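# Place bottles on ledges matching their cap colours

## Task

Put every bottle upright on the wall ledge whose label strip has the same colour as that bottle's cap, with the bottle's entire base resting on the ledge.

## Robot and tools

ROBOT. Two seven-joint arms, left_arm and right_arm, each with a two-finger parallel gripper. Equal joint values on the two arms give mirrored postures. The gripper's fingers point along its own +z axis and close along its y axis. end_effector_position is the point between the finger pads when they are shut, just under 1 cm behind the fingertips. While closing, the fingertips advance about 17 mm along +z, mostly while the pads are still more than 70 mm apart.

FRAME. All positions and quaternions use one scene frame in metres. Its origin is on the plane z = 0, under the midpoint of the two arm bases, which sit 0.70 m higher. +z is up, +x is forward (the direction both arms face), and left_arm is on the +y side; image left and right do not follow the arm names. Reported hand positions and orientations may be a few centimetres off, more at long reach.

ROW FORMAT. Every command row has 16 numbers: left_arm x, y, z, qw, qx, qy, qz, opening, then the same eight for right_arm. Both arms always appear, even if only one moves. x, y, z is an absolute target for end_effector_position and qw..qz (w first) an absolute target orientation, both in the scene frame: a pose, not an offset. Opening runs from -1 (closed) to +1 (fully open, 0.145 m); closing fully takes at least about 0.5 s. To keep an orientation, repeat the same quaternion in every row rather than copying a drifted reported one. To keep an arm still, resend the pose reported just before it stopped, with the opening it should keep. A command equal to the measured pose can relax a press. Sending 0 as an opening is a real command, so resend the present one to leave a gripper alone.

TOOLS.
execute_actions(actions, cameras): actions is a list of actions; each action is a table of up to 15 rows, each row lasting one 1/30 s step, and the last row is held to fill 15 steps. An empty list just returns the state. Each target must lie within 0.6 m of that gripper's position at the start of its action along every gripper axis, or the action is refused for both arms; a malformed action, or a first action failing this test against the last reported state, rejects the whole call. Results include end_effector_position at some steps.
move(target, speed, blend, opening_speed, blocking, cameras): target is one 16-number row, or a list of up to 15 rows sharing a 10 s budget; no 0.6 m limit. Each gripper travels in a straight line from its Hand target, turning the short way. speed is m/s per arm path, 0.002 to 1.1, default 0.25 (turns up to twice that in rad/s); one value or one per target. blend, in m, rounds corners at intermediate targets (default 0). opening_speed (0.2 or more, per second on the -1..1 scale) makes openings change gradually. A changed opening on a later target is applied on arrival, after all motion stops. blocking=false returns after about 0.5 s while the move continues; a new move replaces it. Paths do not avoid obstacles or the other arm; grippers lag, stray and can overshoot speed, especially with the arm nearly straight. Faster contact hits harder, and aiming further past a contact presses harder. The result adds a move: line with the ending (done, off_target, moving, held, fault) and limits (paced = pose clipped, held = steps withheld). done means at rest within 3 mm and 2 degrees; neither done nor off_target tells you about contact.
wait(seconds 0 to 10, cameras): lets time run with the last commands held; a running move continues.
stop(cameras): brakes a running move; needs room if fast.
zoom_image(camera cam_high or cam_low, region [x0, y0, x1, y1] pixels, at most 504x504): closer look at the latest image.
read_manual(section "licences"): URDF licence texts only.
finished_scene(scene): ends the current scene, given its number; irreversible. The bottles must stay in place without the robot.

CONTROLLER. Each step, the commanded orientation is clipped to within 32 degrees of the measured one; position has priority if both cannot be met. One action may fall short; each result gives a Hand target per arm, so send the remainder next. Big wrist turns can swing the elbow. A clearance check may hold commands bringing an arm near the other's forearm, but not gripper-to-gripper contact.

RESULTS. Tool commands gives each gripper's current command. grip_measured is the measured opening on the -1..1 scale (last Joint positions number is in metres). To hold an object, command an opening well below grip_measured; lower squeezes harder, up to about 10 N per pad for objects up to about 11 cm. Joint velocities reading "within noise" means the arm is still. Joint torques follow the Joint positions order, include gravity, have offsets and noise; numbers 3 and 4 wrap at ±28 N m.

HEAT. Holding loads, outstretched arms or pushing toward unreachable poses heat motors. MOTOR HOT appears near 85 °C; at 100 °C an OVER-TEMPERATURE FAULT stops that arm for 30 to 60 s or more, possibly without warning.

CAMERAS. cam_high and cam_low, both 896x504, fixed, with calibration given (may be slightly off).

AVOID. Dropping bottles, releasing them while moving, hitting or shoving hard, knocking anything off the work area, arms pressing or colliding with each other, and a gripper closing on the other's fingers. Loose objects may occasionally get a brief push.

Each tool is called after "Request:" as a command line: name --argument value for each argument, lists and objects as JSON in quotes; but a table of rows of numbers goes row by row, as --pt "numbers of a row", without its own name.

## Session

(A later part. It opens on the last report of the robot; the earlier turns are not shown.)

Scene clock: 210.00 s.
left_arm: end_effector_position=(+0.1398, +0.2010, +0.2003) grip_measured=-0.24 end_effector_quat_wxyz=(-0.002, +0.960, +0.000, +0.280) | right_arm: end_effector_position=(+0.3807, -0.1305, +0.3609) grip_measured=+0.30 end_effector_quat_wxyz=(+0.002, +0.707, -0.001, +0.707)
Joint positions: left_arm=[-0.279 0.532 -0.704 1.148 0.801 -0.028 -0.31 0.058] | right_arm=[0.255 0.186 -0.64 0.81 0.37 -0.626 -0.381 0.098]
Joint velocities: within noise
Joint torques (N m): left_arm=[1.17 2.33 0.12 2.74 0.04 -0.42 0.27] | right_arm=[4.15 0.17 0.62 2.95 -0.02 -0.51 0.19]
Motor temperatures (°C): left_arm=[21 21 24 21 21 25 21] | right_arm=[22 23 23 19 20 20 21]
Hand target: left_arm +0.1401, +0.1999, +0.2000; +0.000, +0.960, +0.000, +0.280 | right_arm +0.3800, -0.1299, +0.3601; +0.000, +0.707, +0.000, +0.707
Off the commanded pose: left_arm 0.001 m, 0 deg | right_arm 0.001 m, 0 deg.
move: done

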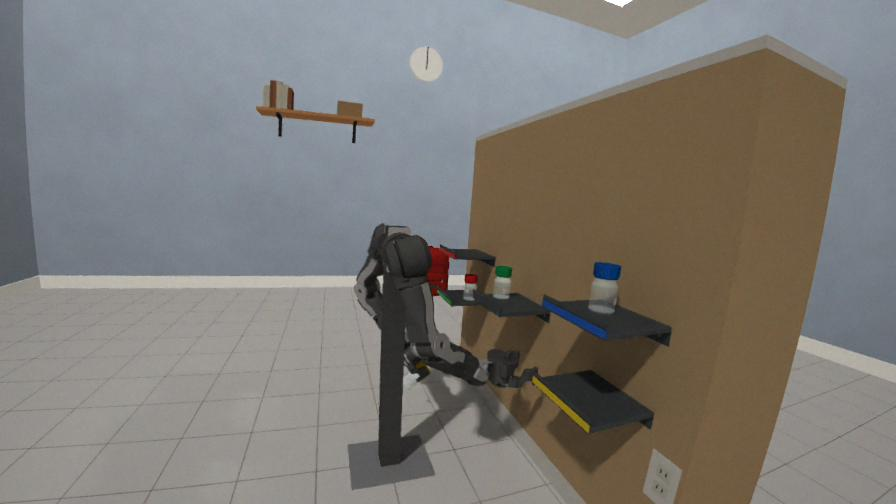

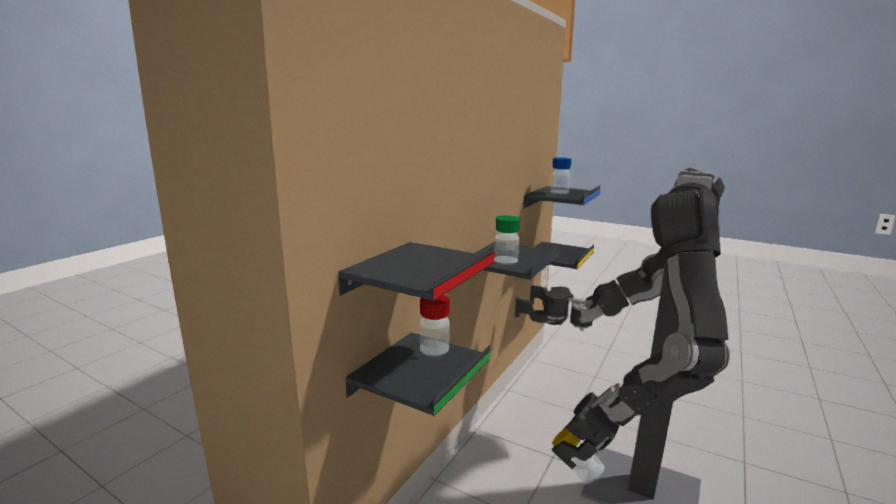

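Request:
move --pt "0.32 0.14 0.36 0 0.766 0 0.643 -0.55 0.32 -0.2 0.36 0 0.7071 0 0.7071 0.3" --pt "0.38 0.14 0.38 0 0.7071 0 0.7071 -0.55 0.32 -0.2 0.36 0 0.7071 0 0.7071 0.3" --pt "0.27 0.15 0.47 0.183 0.683 -0.183 0.683 -0.55 0.32 -0.2 0.36 0 0.7071 0 0.7071 0.3" --pt "0.275 0.12 0.65 0.183 0.683 -0.183 0.683 -0.55 0.32 -0.2 0.36 0 0.7071 0 0.7071 0.3" --pt "0.30 -0.015 0.65 0.183 0.683 -0.183 0.683 -0.55 0.32 -0.2 0.36 0 0.7071 0 0.7071 0.3" --speed '[0.22,0.18,0.18,0.16,0.14]'

Request:
zoom_image --camera "cam_low" --region '[440, 170, 620, 300]'

Request:
zoom_image --camera "cam_high" --region '[440, 220, 600, 350]'

Scene clock: 232.60 s.
left_arm: end_effector_position=(+0.2990, -0.0159, +0.6489) grip_measured=-0.24 end_effector_quat_wxyz=(+0.185, +0.684, -0.186, +0.680) | right_arm: end_effector_position=(+0.3198, -0.2010, +0.3590) grip_measured=+0.30 end_effector_quat_wxyz=(+0.003, +0.709, +0.000, +0.705)
Joint positions: left_arm=[0.641 0.438 -0.937 2.259 0.935 0.554 -0.829 0.058] | right_arm=[0.012 0.476 -0.64 1.077 0.515 -0.708 -0.343 0.098]
Joint velocities: within noise
Joint torques (N m): left_arm=[6.26 -0.46 1.85 2.8 -0.39 -0.58 -0.01] | right_arm=[2.94 2.7 1.4 3.4 0.01 -0.52 0.12]
Motor temperatures (°C): left_arm=[21 21 24 21 21 25 21] | right_arm=[22 23 22 20 20 20 21]
Hand target: left_arm +0.3000, -0.0150, +0.6500; +0.183, +0.683, -0.183, +0.683 | right_arm +0.3199, -0.2000, +0.3600; +0.000, +0.707, +0.000, +0.707
Off the commanded pose: left_arm 0.002 m, 1 deg | right_arm 0.001 m, 0 deg.
move: done

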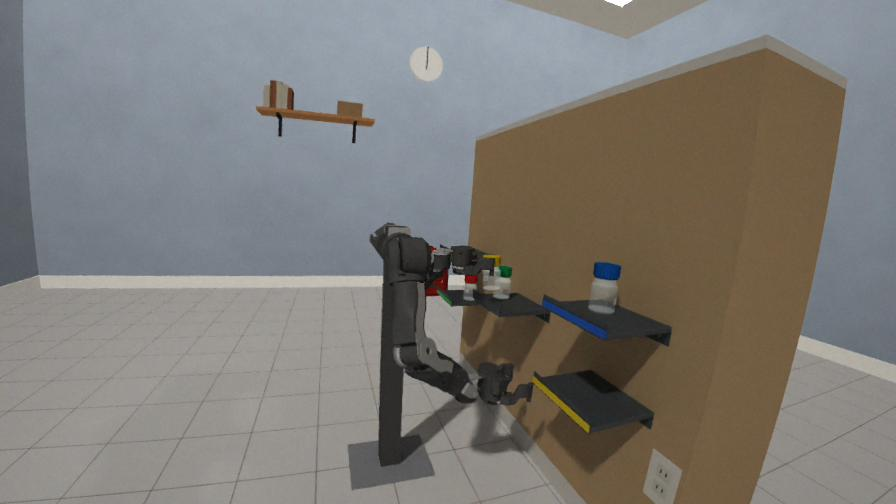

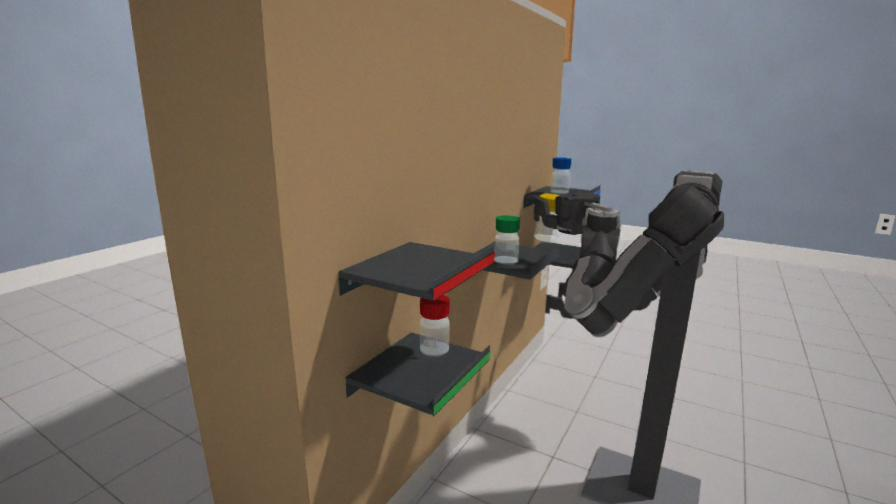

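Scaled by 2.800 from the camera's 896x504 image, which has a finer 1280x720 frame.

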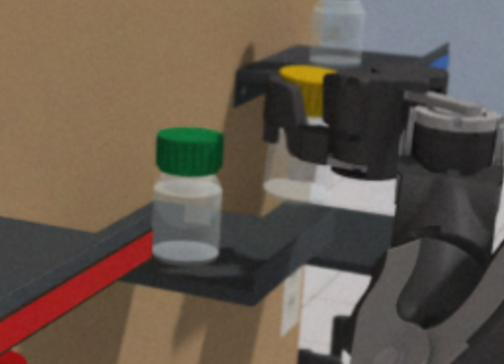

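Scaled by 3.150 from the camera's 896x504 image, which has a finer 1280x720 frame.

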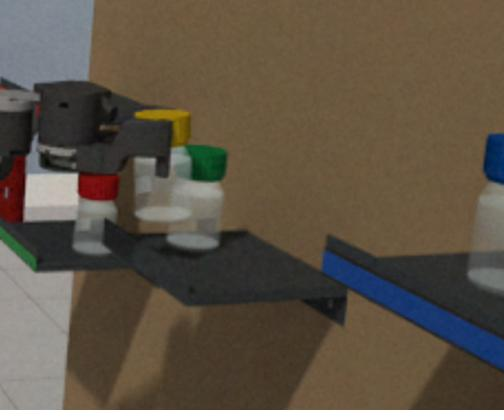

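Request:
move --pt "0.34 -0.065 0.64 0.1749 0.7122 -0.1908 0.6526 -0.55 0.32 -0.22 0.36 0 0.7071 0 0.7071 0.3" --pt "0.39 -0.073 0.63 0.1749 0.7122 -0.1908 0.6526 -0.55 0.32 -0.22 0.36 0 0.7071 0 0.7071 0.3" --pt "0.39 -0.073 0.612 0.1749 0.7122 -0.1908 0.6526 -0.55 0.32 -0.22 0.36 0 0.7071 0 0.7071 0.3" --speed '[0.12,0.1,0.05]'

Request:
zoom_image --camera "cam_low" --region '[460, 170, 590, 290]'

Request:
zoom_image --camera "cam_high" --region '[460, 230, 580, 350]'

Scene clock: 252.20 s.
left_arm: end_effector_position=(+0.3897, -0.0730, +0.6123) grip_measured=-0.24 end_effector_quat_wxyz=(+0.174, +0.714, -0.191, +0.651) | right_arm: end_effector_position=(+0.3198, -0.2201, +0.3597) grip_measured=+0.30 end_effector_quat_wxyz=(+0.001, +0.708, -0.001, +0.706)
Joint positions: left_arm=[0.844 0.172 -1.014 1.647 0.892 0.43 -0.627 0.058] | right_arm=[0.017 0.523 -0.64 1.054 0.591 -0.739 -0.281 0.098]
Joint velocities: within noise
Joint torques (N m): left_arm=[8.43 -1.12 1.95 3.17 -0.32 -0.86 0.22] | right_arm=[3.15 3.28 1.73 2.51 0.07 -0.54 0.17]
Motor temperatures (°C): left_arm=[23 21 24 21 22 25 21] | right_arm=[21 23 22 20 20 21 21]
Hand target: left_arm +0.3900, -0.0730, +0.6121; +0.175, +0.712, -0.191, +0.653 | right_arm +0.3200, -0.2200, +0.3600; +0.000, +0.707, +0.000, +0.707
Off the commanded pose: left_arm 0.000 m, 0 deg | right_arm 0.000 m, 0 deg.
move: done

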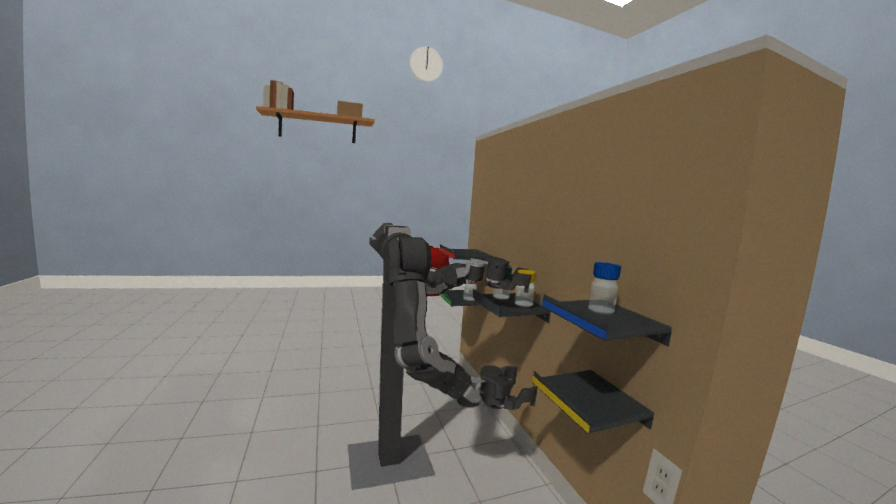

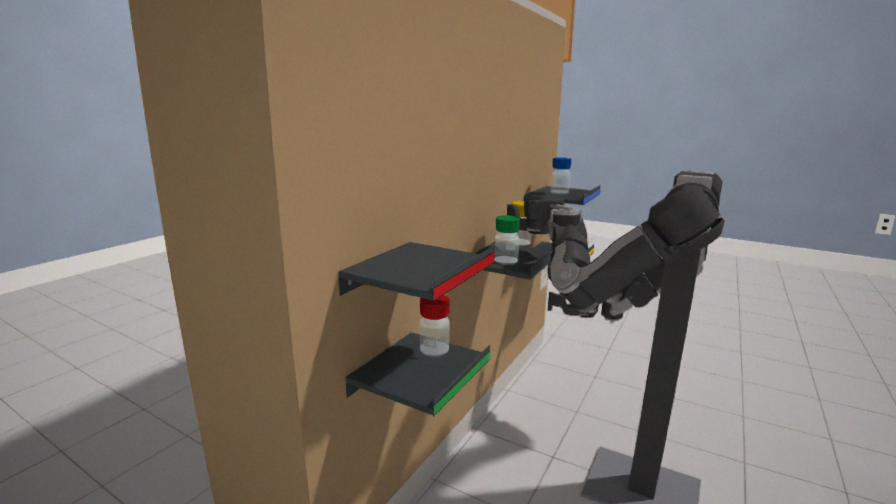

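Scaled by 3.877 from the camera's 896x504 image, which has a finer 1280x720 frame.

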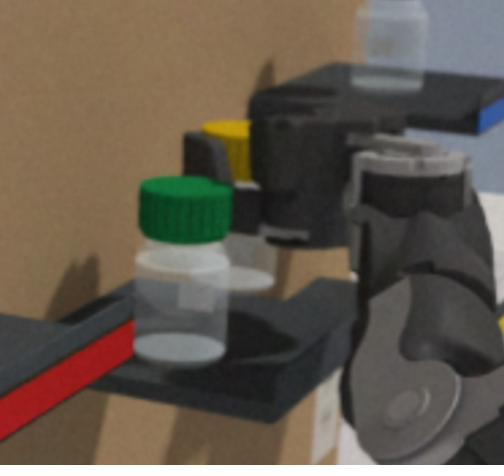

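Scaled by 4.200 from the camera's 896x504 image, which has a finer 1280x720 frame.

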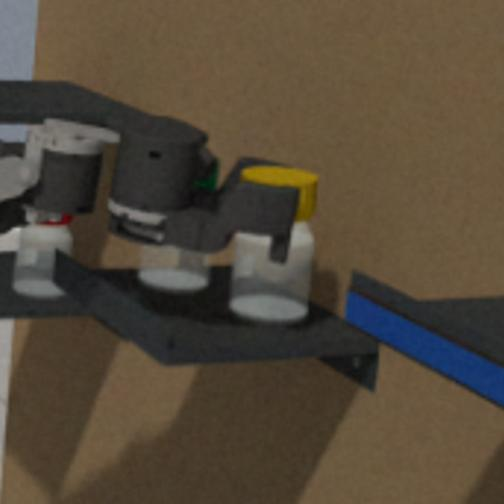

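Request:
move --pt "0.39 -0.073 0.602 0.1749 0.7122 -0.1908 0.6526 -0.55 0.32 -0.22 0.36 0 0.7071 0 0.7071 0.3" --speed 0.025 --cameras '["cam_high"]'

Request:
move --pt "0.39 -0.073 0.596 0.1749 0.7122 -0.1908 0.6526 -0.55 0.32 -0.22 0.36 0 0.7071 0 0.7071 0.3" --speed 0.02

Request:
zoom_image --camera "cam_high" --region '[460, 230, 580, 350]'

Request:
zoom_image --camera "cam_low" --region '[460, 170, 590, 290]'

Scene clock: 262.27 s.
left_arm: end_effector_position=(+0.3899, -0.0729, +0.6029) grip_measured=-0.24 end_effector_quat_wxyz=(+0.174, +0.714, -0.190, +0.651) | right_arm: end_effector_position=(+0.3198, -0.2201, +0.3597) grip_measured=+0.30 end_effector_quat_wxyz=(+0.001, +0.708, -0.001, +0.706)
Joint positions: left_arm=[0.828 0.179 -1.034 1.631 0.876 0.393 -0.617 0.058] | right_arm=[0.017 0.523 -0.64 1.054 0.591 -0.739 -0.281 0.098]
Joint velocities: within noise
Joint torques (N m): left_arm=[8.16 -1.15 1.83 3.17 -0.32 -0.88 0.22] | right_arm=[3.05 3.31 1.66 2.5 0.05 -0.56 0.14]
Motor temperatures (°C): left_arm=[24 21 24 21 22 25 21] | right_arm=[21 23 22 20 20 21 21]
Hand target: left_arm +0.3900, -0.0730, +0.6020; +0.175, +0.712, -0.191, +0.653 | right_arm +0.3200, -0.2200, +0.3600; +0.000, +0.707, +0.000, +0.707
Off the commanded pose: left_arm 0.001 m, 0 deg | right_arm 0.000 m, 0 deg.
move: done
Images, in order (width x height): cam_high 896x504.

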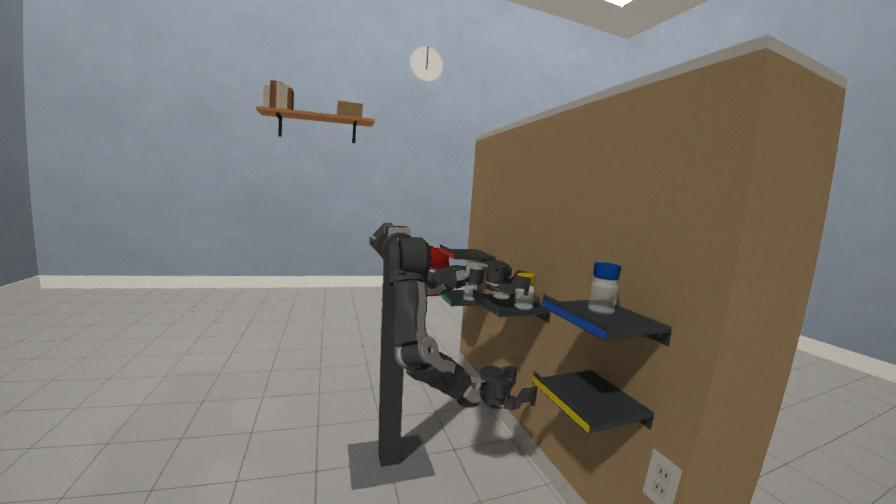

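Scene clock: 263.03 s.
left_arm: end_effector_position=(+0.3902, -0.0729, +0.6002) grip_measured=-0.24 end_effector_quat_wxyz=(+0.175, +0.710, -0.189, +0.656) | right_arm: end_effector_position=(+0.3198, -0.2201, +0.3597) grip_measured=+0.30 end_effector_quat_wxyz=(+0.001, +0.708, -0.001, +0.706)
Joint positions: left_arm=[0.823 0.184 -1.046 1.623 0.866 0.363 -0.612 0.058] | right_arm=[0.017 0.523 -0.64 1.054 0.591 -0.739 -0.281 0.098]
Joint velocities: within noise
Joint torques (N m): left_arm=[7.48 -0.96 1.5 2.82 -0.19 -0.66 0.23] | right_arm=[3.18 3.31 1.62 2.69 0.04 -0.53 0.15]
Motor temperatures (°C): left_arm=[24 21 24 21 22 25 21] | right_arm=[21 23 22 20 20 21 21]
Hand target: left_arm +0.3900, -0.0730, +0.5960; +0.175, +0.712, -0.191, +0.653 | right_arm +0.3200, -0.2200, +0.3600; +0.000, +0.707, +0.000, +0.707
Off the commanded pose: left_arm 0.004 m, 1 deg | right_arm 0.000 m, 0 deg.
move: off_target (left_arm)

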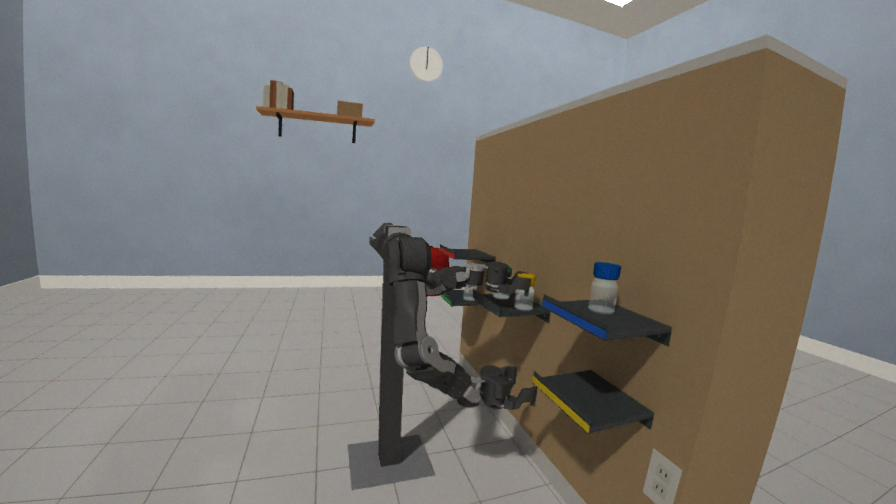

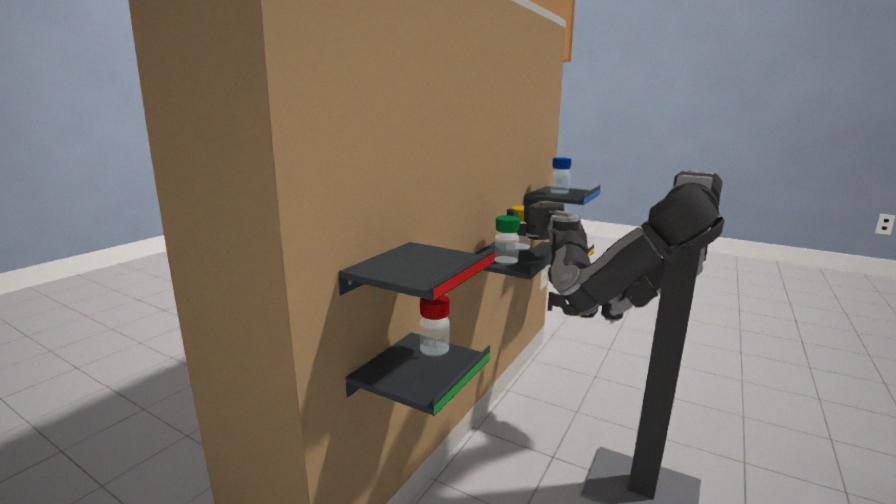

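Scaled by 4.200 from the camera's 896x504 image, which has a finer 1280x720 frame.

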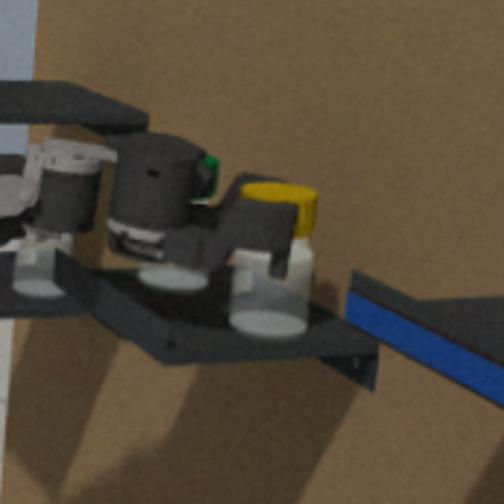

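Scaled by 3.877 from the camera's 896x504 image, which has a finer 1280x720 frame.

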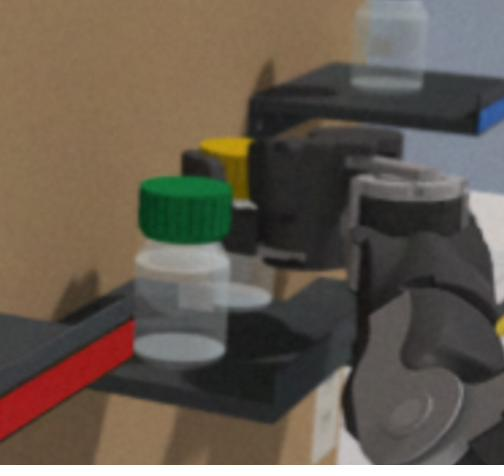

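Request:
move --pt "0.39 -0.073 0.596 0.1749 0.7122 -0.1908 0.6526 0.1 0.32 -0.22 0.36 0 0.7071 0 0.7071 0.3" --pt "0.389 -0.073 0.608 0.1749 0.7122 -0.1908 0.6526 0.1 0.32 -0.22 0.36 0 0.7071 0 0.7071 0.3" --pt "0.29 -0.012 0.62 0.183 0.683 -0.183 0.683 0.1 0.32 -0.2 0.36 0 0.7071 0 0.7071 0.3" --pt "0.275 0.11 0.62 0.183 0.683 -0.183 0.683 0.1 0.29 -0.17 0.44 -0.183 0.683 0.183 0.683 0.3" --speed '[0.03,0.04,0.14,0.18]' --opening_speed 0.8

Request:
move --pt "0.26 0.24 0.54 0 0.7071 0 0.7071 0.3 0.285 -0.145 0.60 -0.183 0.683 0.183 0.683 0.3" --pt "0.26 0.355 0.515 0 0.7071 0 0.7071 0.3 0.326 -0.105 0.60 -0.183 0.683 0.183 0.683 0.3" --pt "0.325 0.355 0.512 0 0.7071 0 0.7071 0.3 0.327 -0.104 0.60 -0.183 0.683 0.183 0.683 0.3" --speed 0.16

Request:
zoom_image --camera "cam_high" --region '[460, 230, 580, 350]'

Request:
zoom_image --camera "cam_low" --region '[380, 190, 590, 380]'

Scene clock: 291.63 s.
left_arm: end_effector_position=(+0.2748, +0.1102, +0.6209) grip_measured=+0.10 end_effector_quat_wxyz=(+0.181, +0.682, -0.183, +0.684) | right_arm: end_effector_position=(+0.2914, -0.1720, +0.4416) grip_measured=+0.30 end_effector_quat_wxyz=(-0.179, +0.681, +0.182, +0.686)
Joint positions: left_arm=[0.289 1.357 -0.757 2.401 1.084 -0.144 -0.455 0.083] | right_arm=[-0.054 0.941 -0.716 1.543 0.78 -0.633 0.046 0.098]
Joint velocities: within noise
Joint torques (N m): left_arm=[3.47 3.52 1.85 2.03 -0.03 -0.67 0.24] | right_arm=[2.36 4.31 1.84 3.04 0.21 -0.32 0.15]
Motor temperatures (°C): left_arm=[24 21 24 21 22 25 21] | right_arm=[21 23 22 20 20 21 21]
Hand target: left_arm +0.2750, +0.1100, +0.6200; +0.183, +0.683, -0.183, +0.683 | right_arm +0.2900, -0.1700, +0.4400; -0.183, +0.683, +0.183, +0.683
Off the commanded pose: left_arm 0.001 m, 0 deg | right_arm 0.003 m, 1 deg.
move: done

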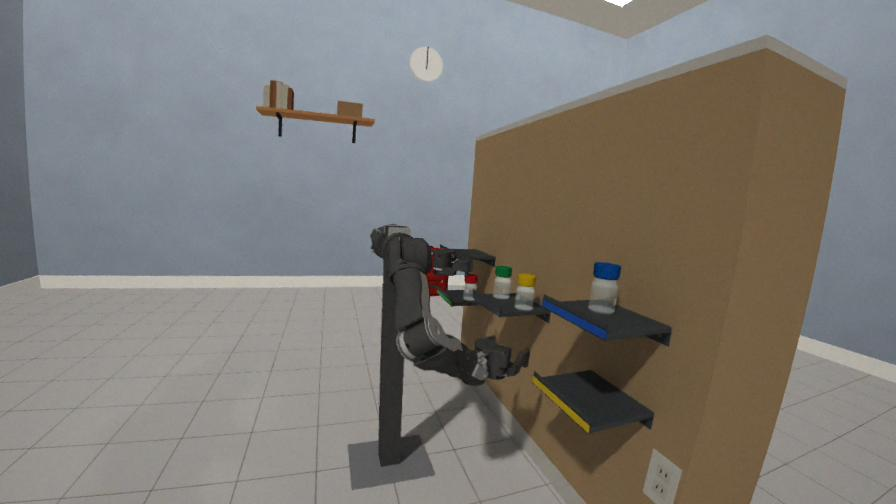

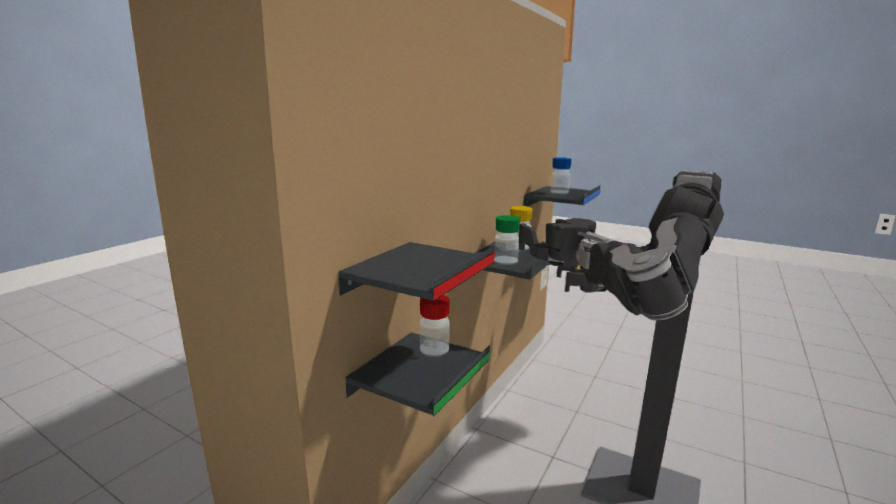

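Scene clock: 295.20 s.
left_arm: end_effector_position=(+0.3249, +0.3571, +0.5140) grip_measured=+0.30 end_effector_quat_wxyz=(-0.004, +0.706, +0.001, +0.708) | right_arm: end_effector_position=(+0.3262, -0.1035, +0.6011) grip_measured=+0.30 end_effector_quat_wxyz=(-0.186, +0.681, +0.184, +0.684)
Joint positions: left_arm=[0.315 1.427 -1.105 1.512 1.429 -0.789 -0.11 0.098] | right_arm=[0.337 1.036 -0.674 2.131 1.001 0.04 -0.286 0.098]
Joint velocities: within noise
Joint torques (N m): left_arm=[3.44 5.79 2.93 0.57 0.04 -0.61 0.23] | right_arm=[3.94 2.6 3.12 2.14 -0.1 -0.28 -0.12]
Motor temperatures (°C): left_arm=[24 21 24 21 21 25 21] | right_arm=[21 23 22 20 20 21 21]
Hand target: left_arm +0.3250, +0.3550, +0.5121; +0.000, +0.707, +0.000, +0.707 | right_arm +0.3270, -0.1040, +0.6000; -0.183, +0.683, +0.183, +0.683
Off the commanded pose: left_arm 0.003 m, 0 deg | right_arm 0.001 m, 0 deg.
joint read past its limit (left arm) — joint 6 (wrist pitch), lower limit.
joint sent to its limit (left arm) — joint 6 (wrist pitch), lower limit. The joint targets still meet the commanded pose.
move: done

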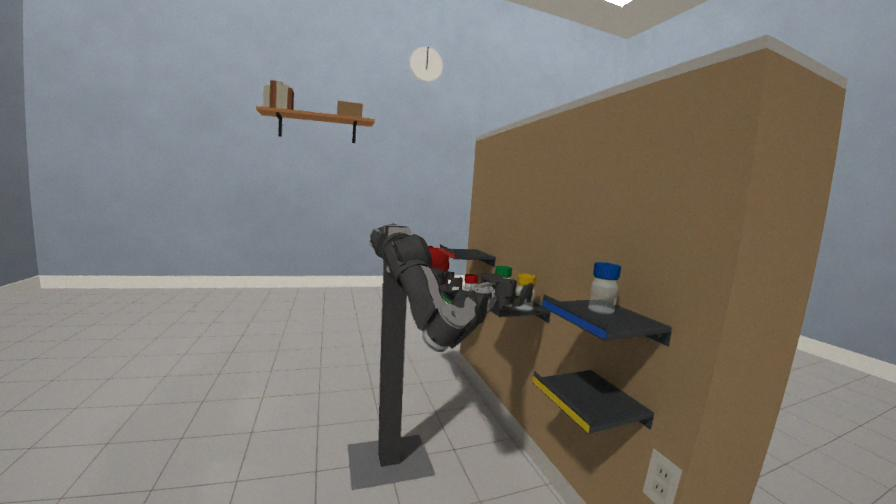

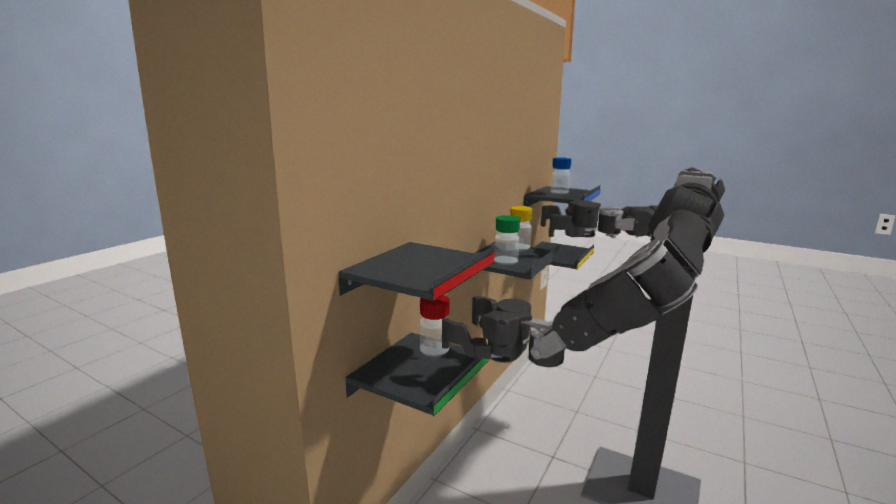

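Scaled by 4.200 from the camera's 896x504 image, which has a finer 1280x720 frame.

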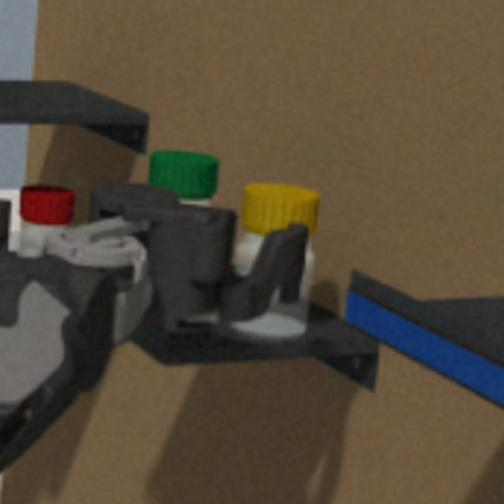

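Scaled by 2.400 from the camera's 896x504 image, which has a finer 1280x720 frame.

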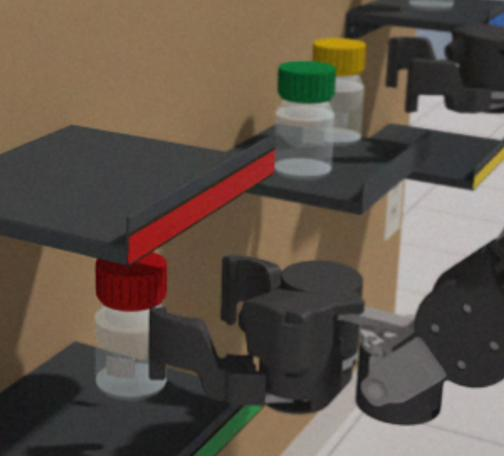

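Request:
move --pt "0.325 0.362 0.512 0 0.7071 0 0.7071 0.4 0.327 -0.118 0.60 -0.183 0.683 0.183 0.683 0.3" --pt "0.38 0.362 0.512 0 0.7071 0 0.7071 0.4 0.393 -0.08 0.60 -0.183 0.683 0.183 0.683 0.3" --speed 0.08

Request:
zoom_image --camera "cam_high" --region '[460, 230, 580, 350]'

Request:
zoom_image --camera "cam_low" --region '[380, 190, 590, 380]'

Scene clock: 332.97 s.
left_arm: end_effector_position=(+0.3800, +0.3639, +0.5145) grip_measured=+0.40 end_effector_quat_wxyz=(-0.003, +0.704, +0.002, +0.710) | right_arm: end_effector_position=(+0.3938, -0.0812, +0.6028) grip_measured=+0.30 end_effector_quat_wxyz=(-0.183, +0.681, +0.179, +0.687)
Joint positions: left_arm=[0.522 1.23 -1.082 1.258 1.418 -0.593 0.003 0.105] | right_arm=[0.625 0.759 -0.785 1.81 0.96 0.148 -0.217 0.098]
Joint velocities: within noise
Joint torques (N m): left_arm=[5.79 5.68 2.33 0.7 0.09 -0.51 0.23] | right_arm=[5.31 2.31 2.61 2.52 -0.06 -0.32 0.14]
Motor temperatures (°C): left_arm=[22 23 25 21 21 25 21] | right_arm=[22 23 23 19 20 20 21]
Hand target: left_arm +0.3800, +0.3620, +0.5120; +0.000, +0.707, +0.000, +0.707 | right_arm +0.3930, -0.0800, +0.6001; -0.183, +0.683, +0.183, +0.683
Off the commanded pose: left_arm 0.003 m, 1 deg | right_arm 0.003 m, 1 deg.
move: done

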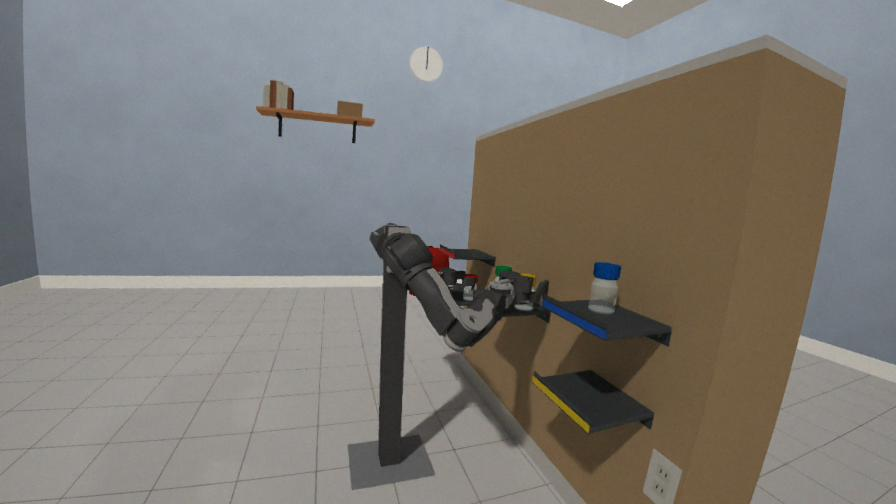

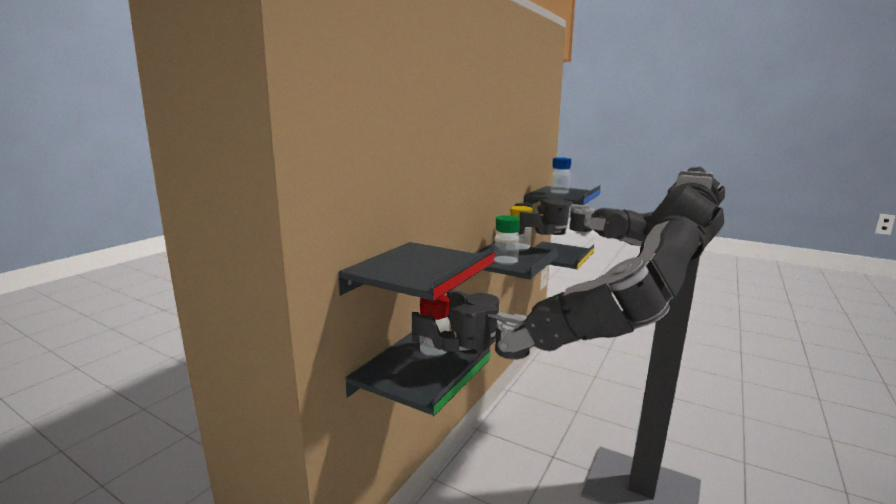

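Scaled by 4.200 from the camera's 896x504 image, which has a finer 1280x720 frame.

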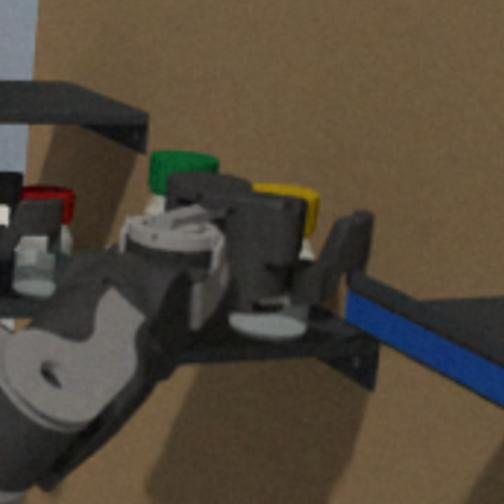

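Scaled by 2.400 from the camera's 896x504 image, which has a finer 1280x720 frame.

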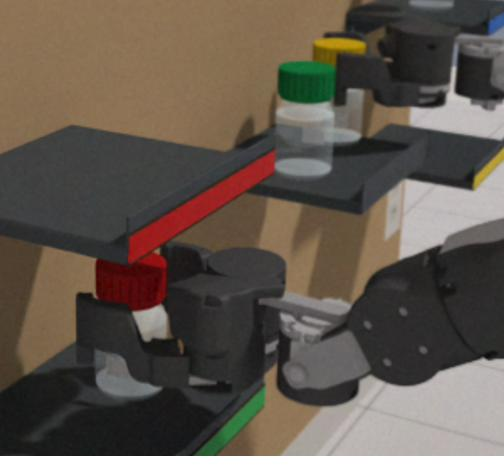

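Request:
move --pt "0.379 0.363 0.512 0 0.7071 0 0.7071 0.4 0.393 -0.071 0.60 -0.183 0.683 0.183 0.683 0.3" --pt "0.379 0.363 0.512 0 0.7071 0 0.7071 -0.5 0.393 -0.071 0.60 -0.183 0.683 0.183 0.683 -0.5" --speed 0.08 --opening_speed 0.5

Request:
zoom_image --camera "cam_high" --region '[460, 230, 580, 350]'

Request:
zoom_image --camera "cam_low" --region '[380, 190, 590, 380]'

Scene clock: 348.23 s.
left_arm: end_effector_position=(+0.3800, +0.3623, +0.5145) grip_measured=-0.26 end_effector_quat_wxyz=(+0.001, +0.705, -0.001, +0.710) | right_arm: end_effector_position=(+0.3929, -0.0711, +0.6015) grip_measured=-0.28 end_effector_quat_wxyz=(-0.185, +0.681, +0.183, +0.684)
Joint positions: left_arm=[0.522 1.23 -1.082 1.258 1.419 -0.593 0.013 0.057] | right_arm=[0.625 0.721 -0.789 1.81 0.936 0.171 -0.227 0.054]
Joint velocities: within noise
Joint torques (N m): left_arm=[5 6.47 2.37 0.72 0.19 -0.63 0.08] | right_arm=[5.37 1.38 3.22 2.65 -0.09 -0.33 -0.15]
Motor temperatures (°C): left_arm=[23 23 25 21 21 25 21] | right_arm=[23 23 23 20 20 20 21]
Hand target: left_arm +0.3790, +0.3630, +0.5120; +0.000, +0.707, +0.000, +0.707 | right_arm +0.3930, -0.0710, +0.6000; -0.183, +0.683, +0.183, +0.683
Off the commanded pose: left_arm 0.003 m, 0 deg | right_arm 0.002 m, 0 deg.
move: done

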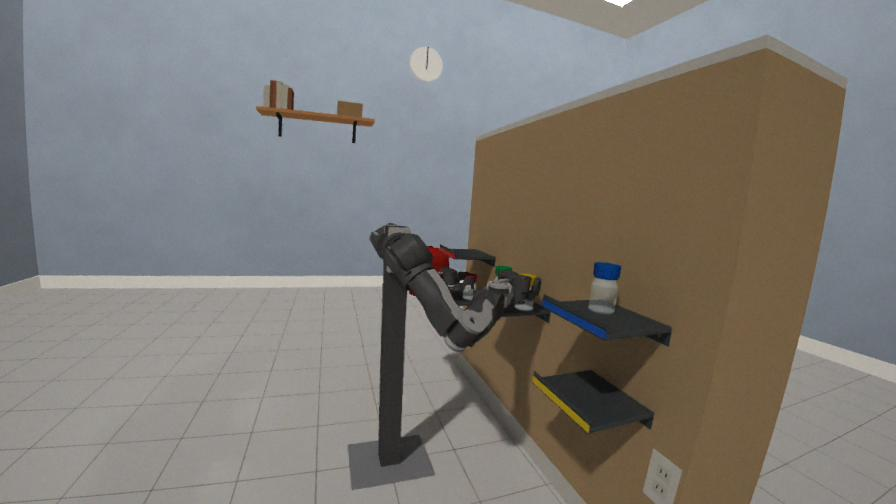

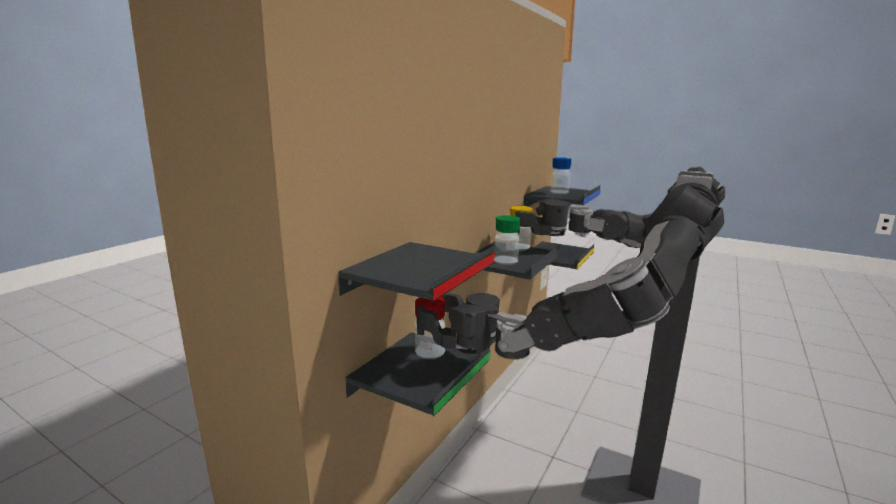

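Scaled by 4.200 from the camera's 896x504 image, which has a finer 1280x720 frame.

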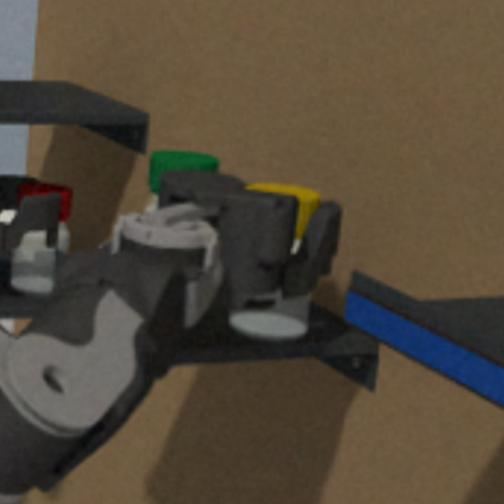

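Scaled by 2.400 from the camera's 896x504 image, which has a finer 1280x720 frame.

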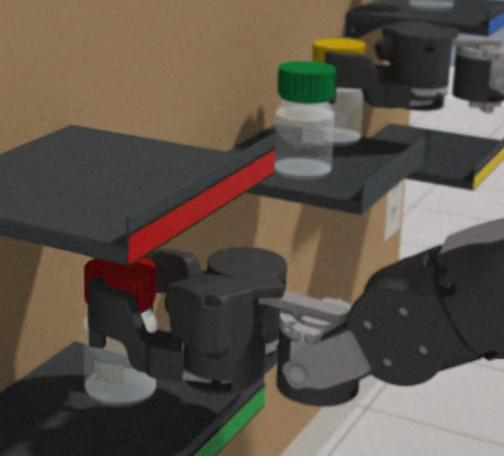

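Request:
move --pt "0.379 0.363 0.535 0 0.7071 0 0.7071 -0.55 0.393 -0.071 0.645 -0.183 0.683 0.183 0.683 -0.55" --pt "0.25 0.363 0.54 0 0.7071 0 0.7071 -0.55 0.30 -0.125 0.65 -0.183 0.683 0.183 0.683 -0.55" --pt "0.25 0.365 0.64 0 0.7071 0 0.7071 -0.55 0.265 -0.25 0.61 0 0.7071 0 0.7071 -0.55" --pt "0.255 0.37 0.74 0 0.7071 0 0.7071 -0.55 0.27 -0.37 0.555 0 0.7071 0 0.7071 -0.55" --pt "0.32 0.38 0.74 0 0.7071 0 0.7071 -0.55 0.33 -0.385 0.55 0 0.7071 0 0.7071 -0.55" --speed 0.14 --blend 0.012

Request:
zoom_image --camera "cam_low" --region '[330, 170, 540, 320]'

Request:
zoom_image --camera "cam_high" --region '[490, 260, 690, 440]'

Scene clock: 372.60 s.
left_arm: end_effector_position=(+0.3198, +0.3801, +0.7379) grip_measured=-0.27 end_effector_quat_wxyz=(+0.001, +0.710, +0.000, +0.704) | right_arm: end_effector_position=(+0.3288, -0.3848, +0.5459) grip_measured=-0.28 end_effector_quat_wxyz=(+0.017, +0.712, +0.005, +0.702)
Joint positions: left_arm=[1.68 1.818 -1.451 1.754 1.586 0.235 0.066 0.055] | right_arm=[0.659 1.541 -1.385 1.502 1.559 -0.712 0.008 0.054]
Joint velocities: within noise
Joint torques (N m): left_arm=[3.76 -0.99 3.71 0.28 0.19 -0.78 -0.02] | right_arm=[3.39 6.58 5.34 0.2 0.2 -0.6 0.13]
Motor temperatures (°C): left_arm=[23 24 25 21 21 26 21] | right_arm=[23 23 23 20 20 20 21]
Hand target: left_arm +0.3199, +0.3801, +0.7401; +0.000, +0.707, +0.000, +0.707 | right_arm +0.3300, -0.3847, +0.5499; +0.016, +0.707, +0.006, +0.707
Off the commanded pose: left_arm 0.002 m, 0 deg | right_arm 0.004 m, 2 deg.
joint sent to its limit (left arm) — joint 5 (forearm roll), upper limit. The joint targets still meet the commanded pose.
joint sent to its limit (right arm) — joint 5 (forearm roll), upper limit. The joint targets still meet the commanded pose.
move: off_target (right_arm)

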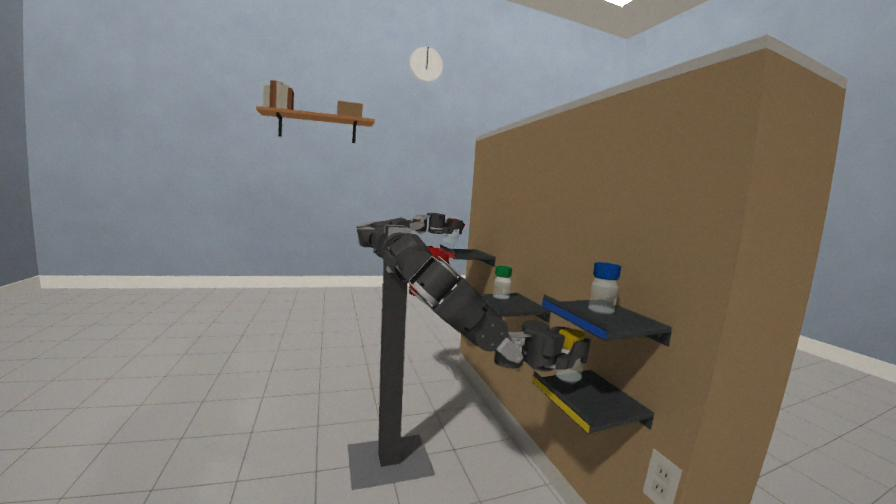

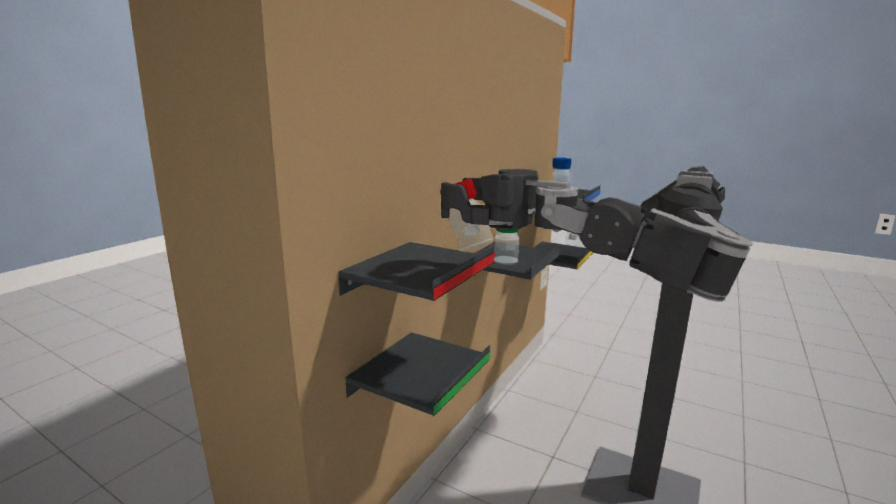

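Scaled by 2.400 from the camera's 896x504 image, which has a finer 1280x720 frame.

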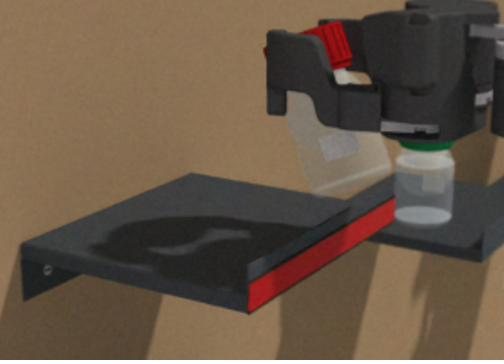

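Scaled by 2.520 from the camera's 896x504 image, which has a finer 1280x720 frame.

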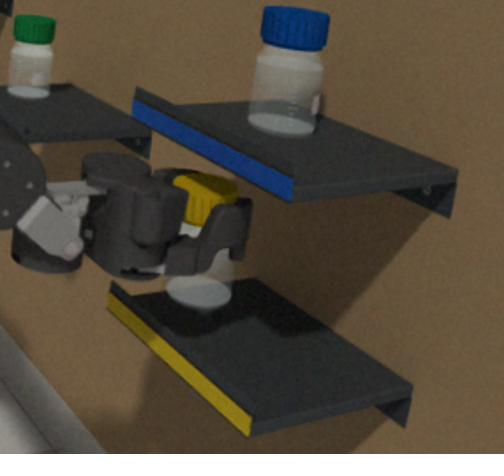

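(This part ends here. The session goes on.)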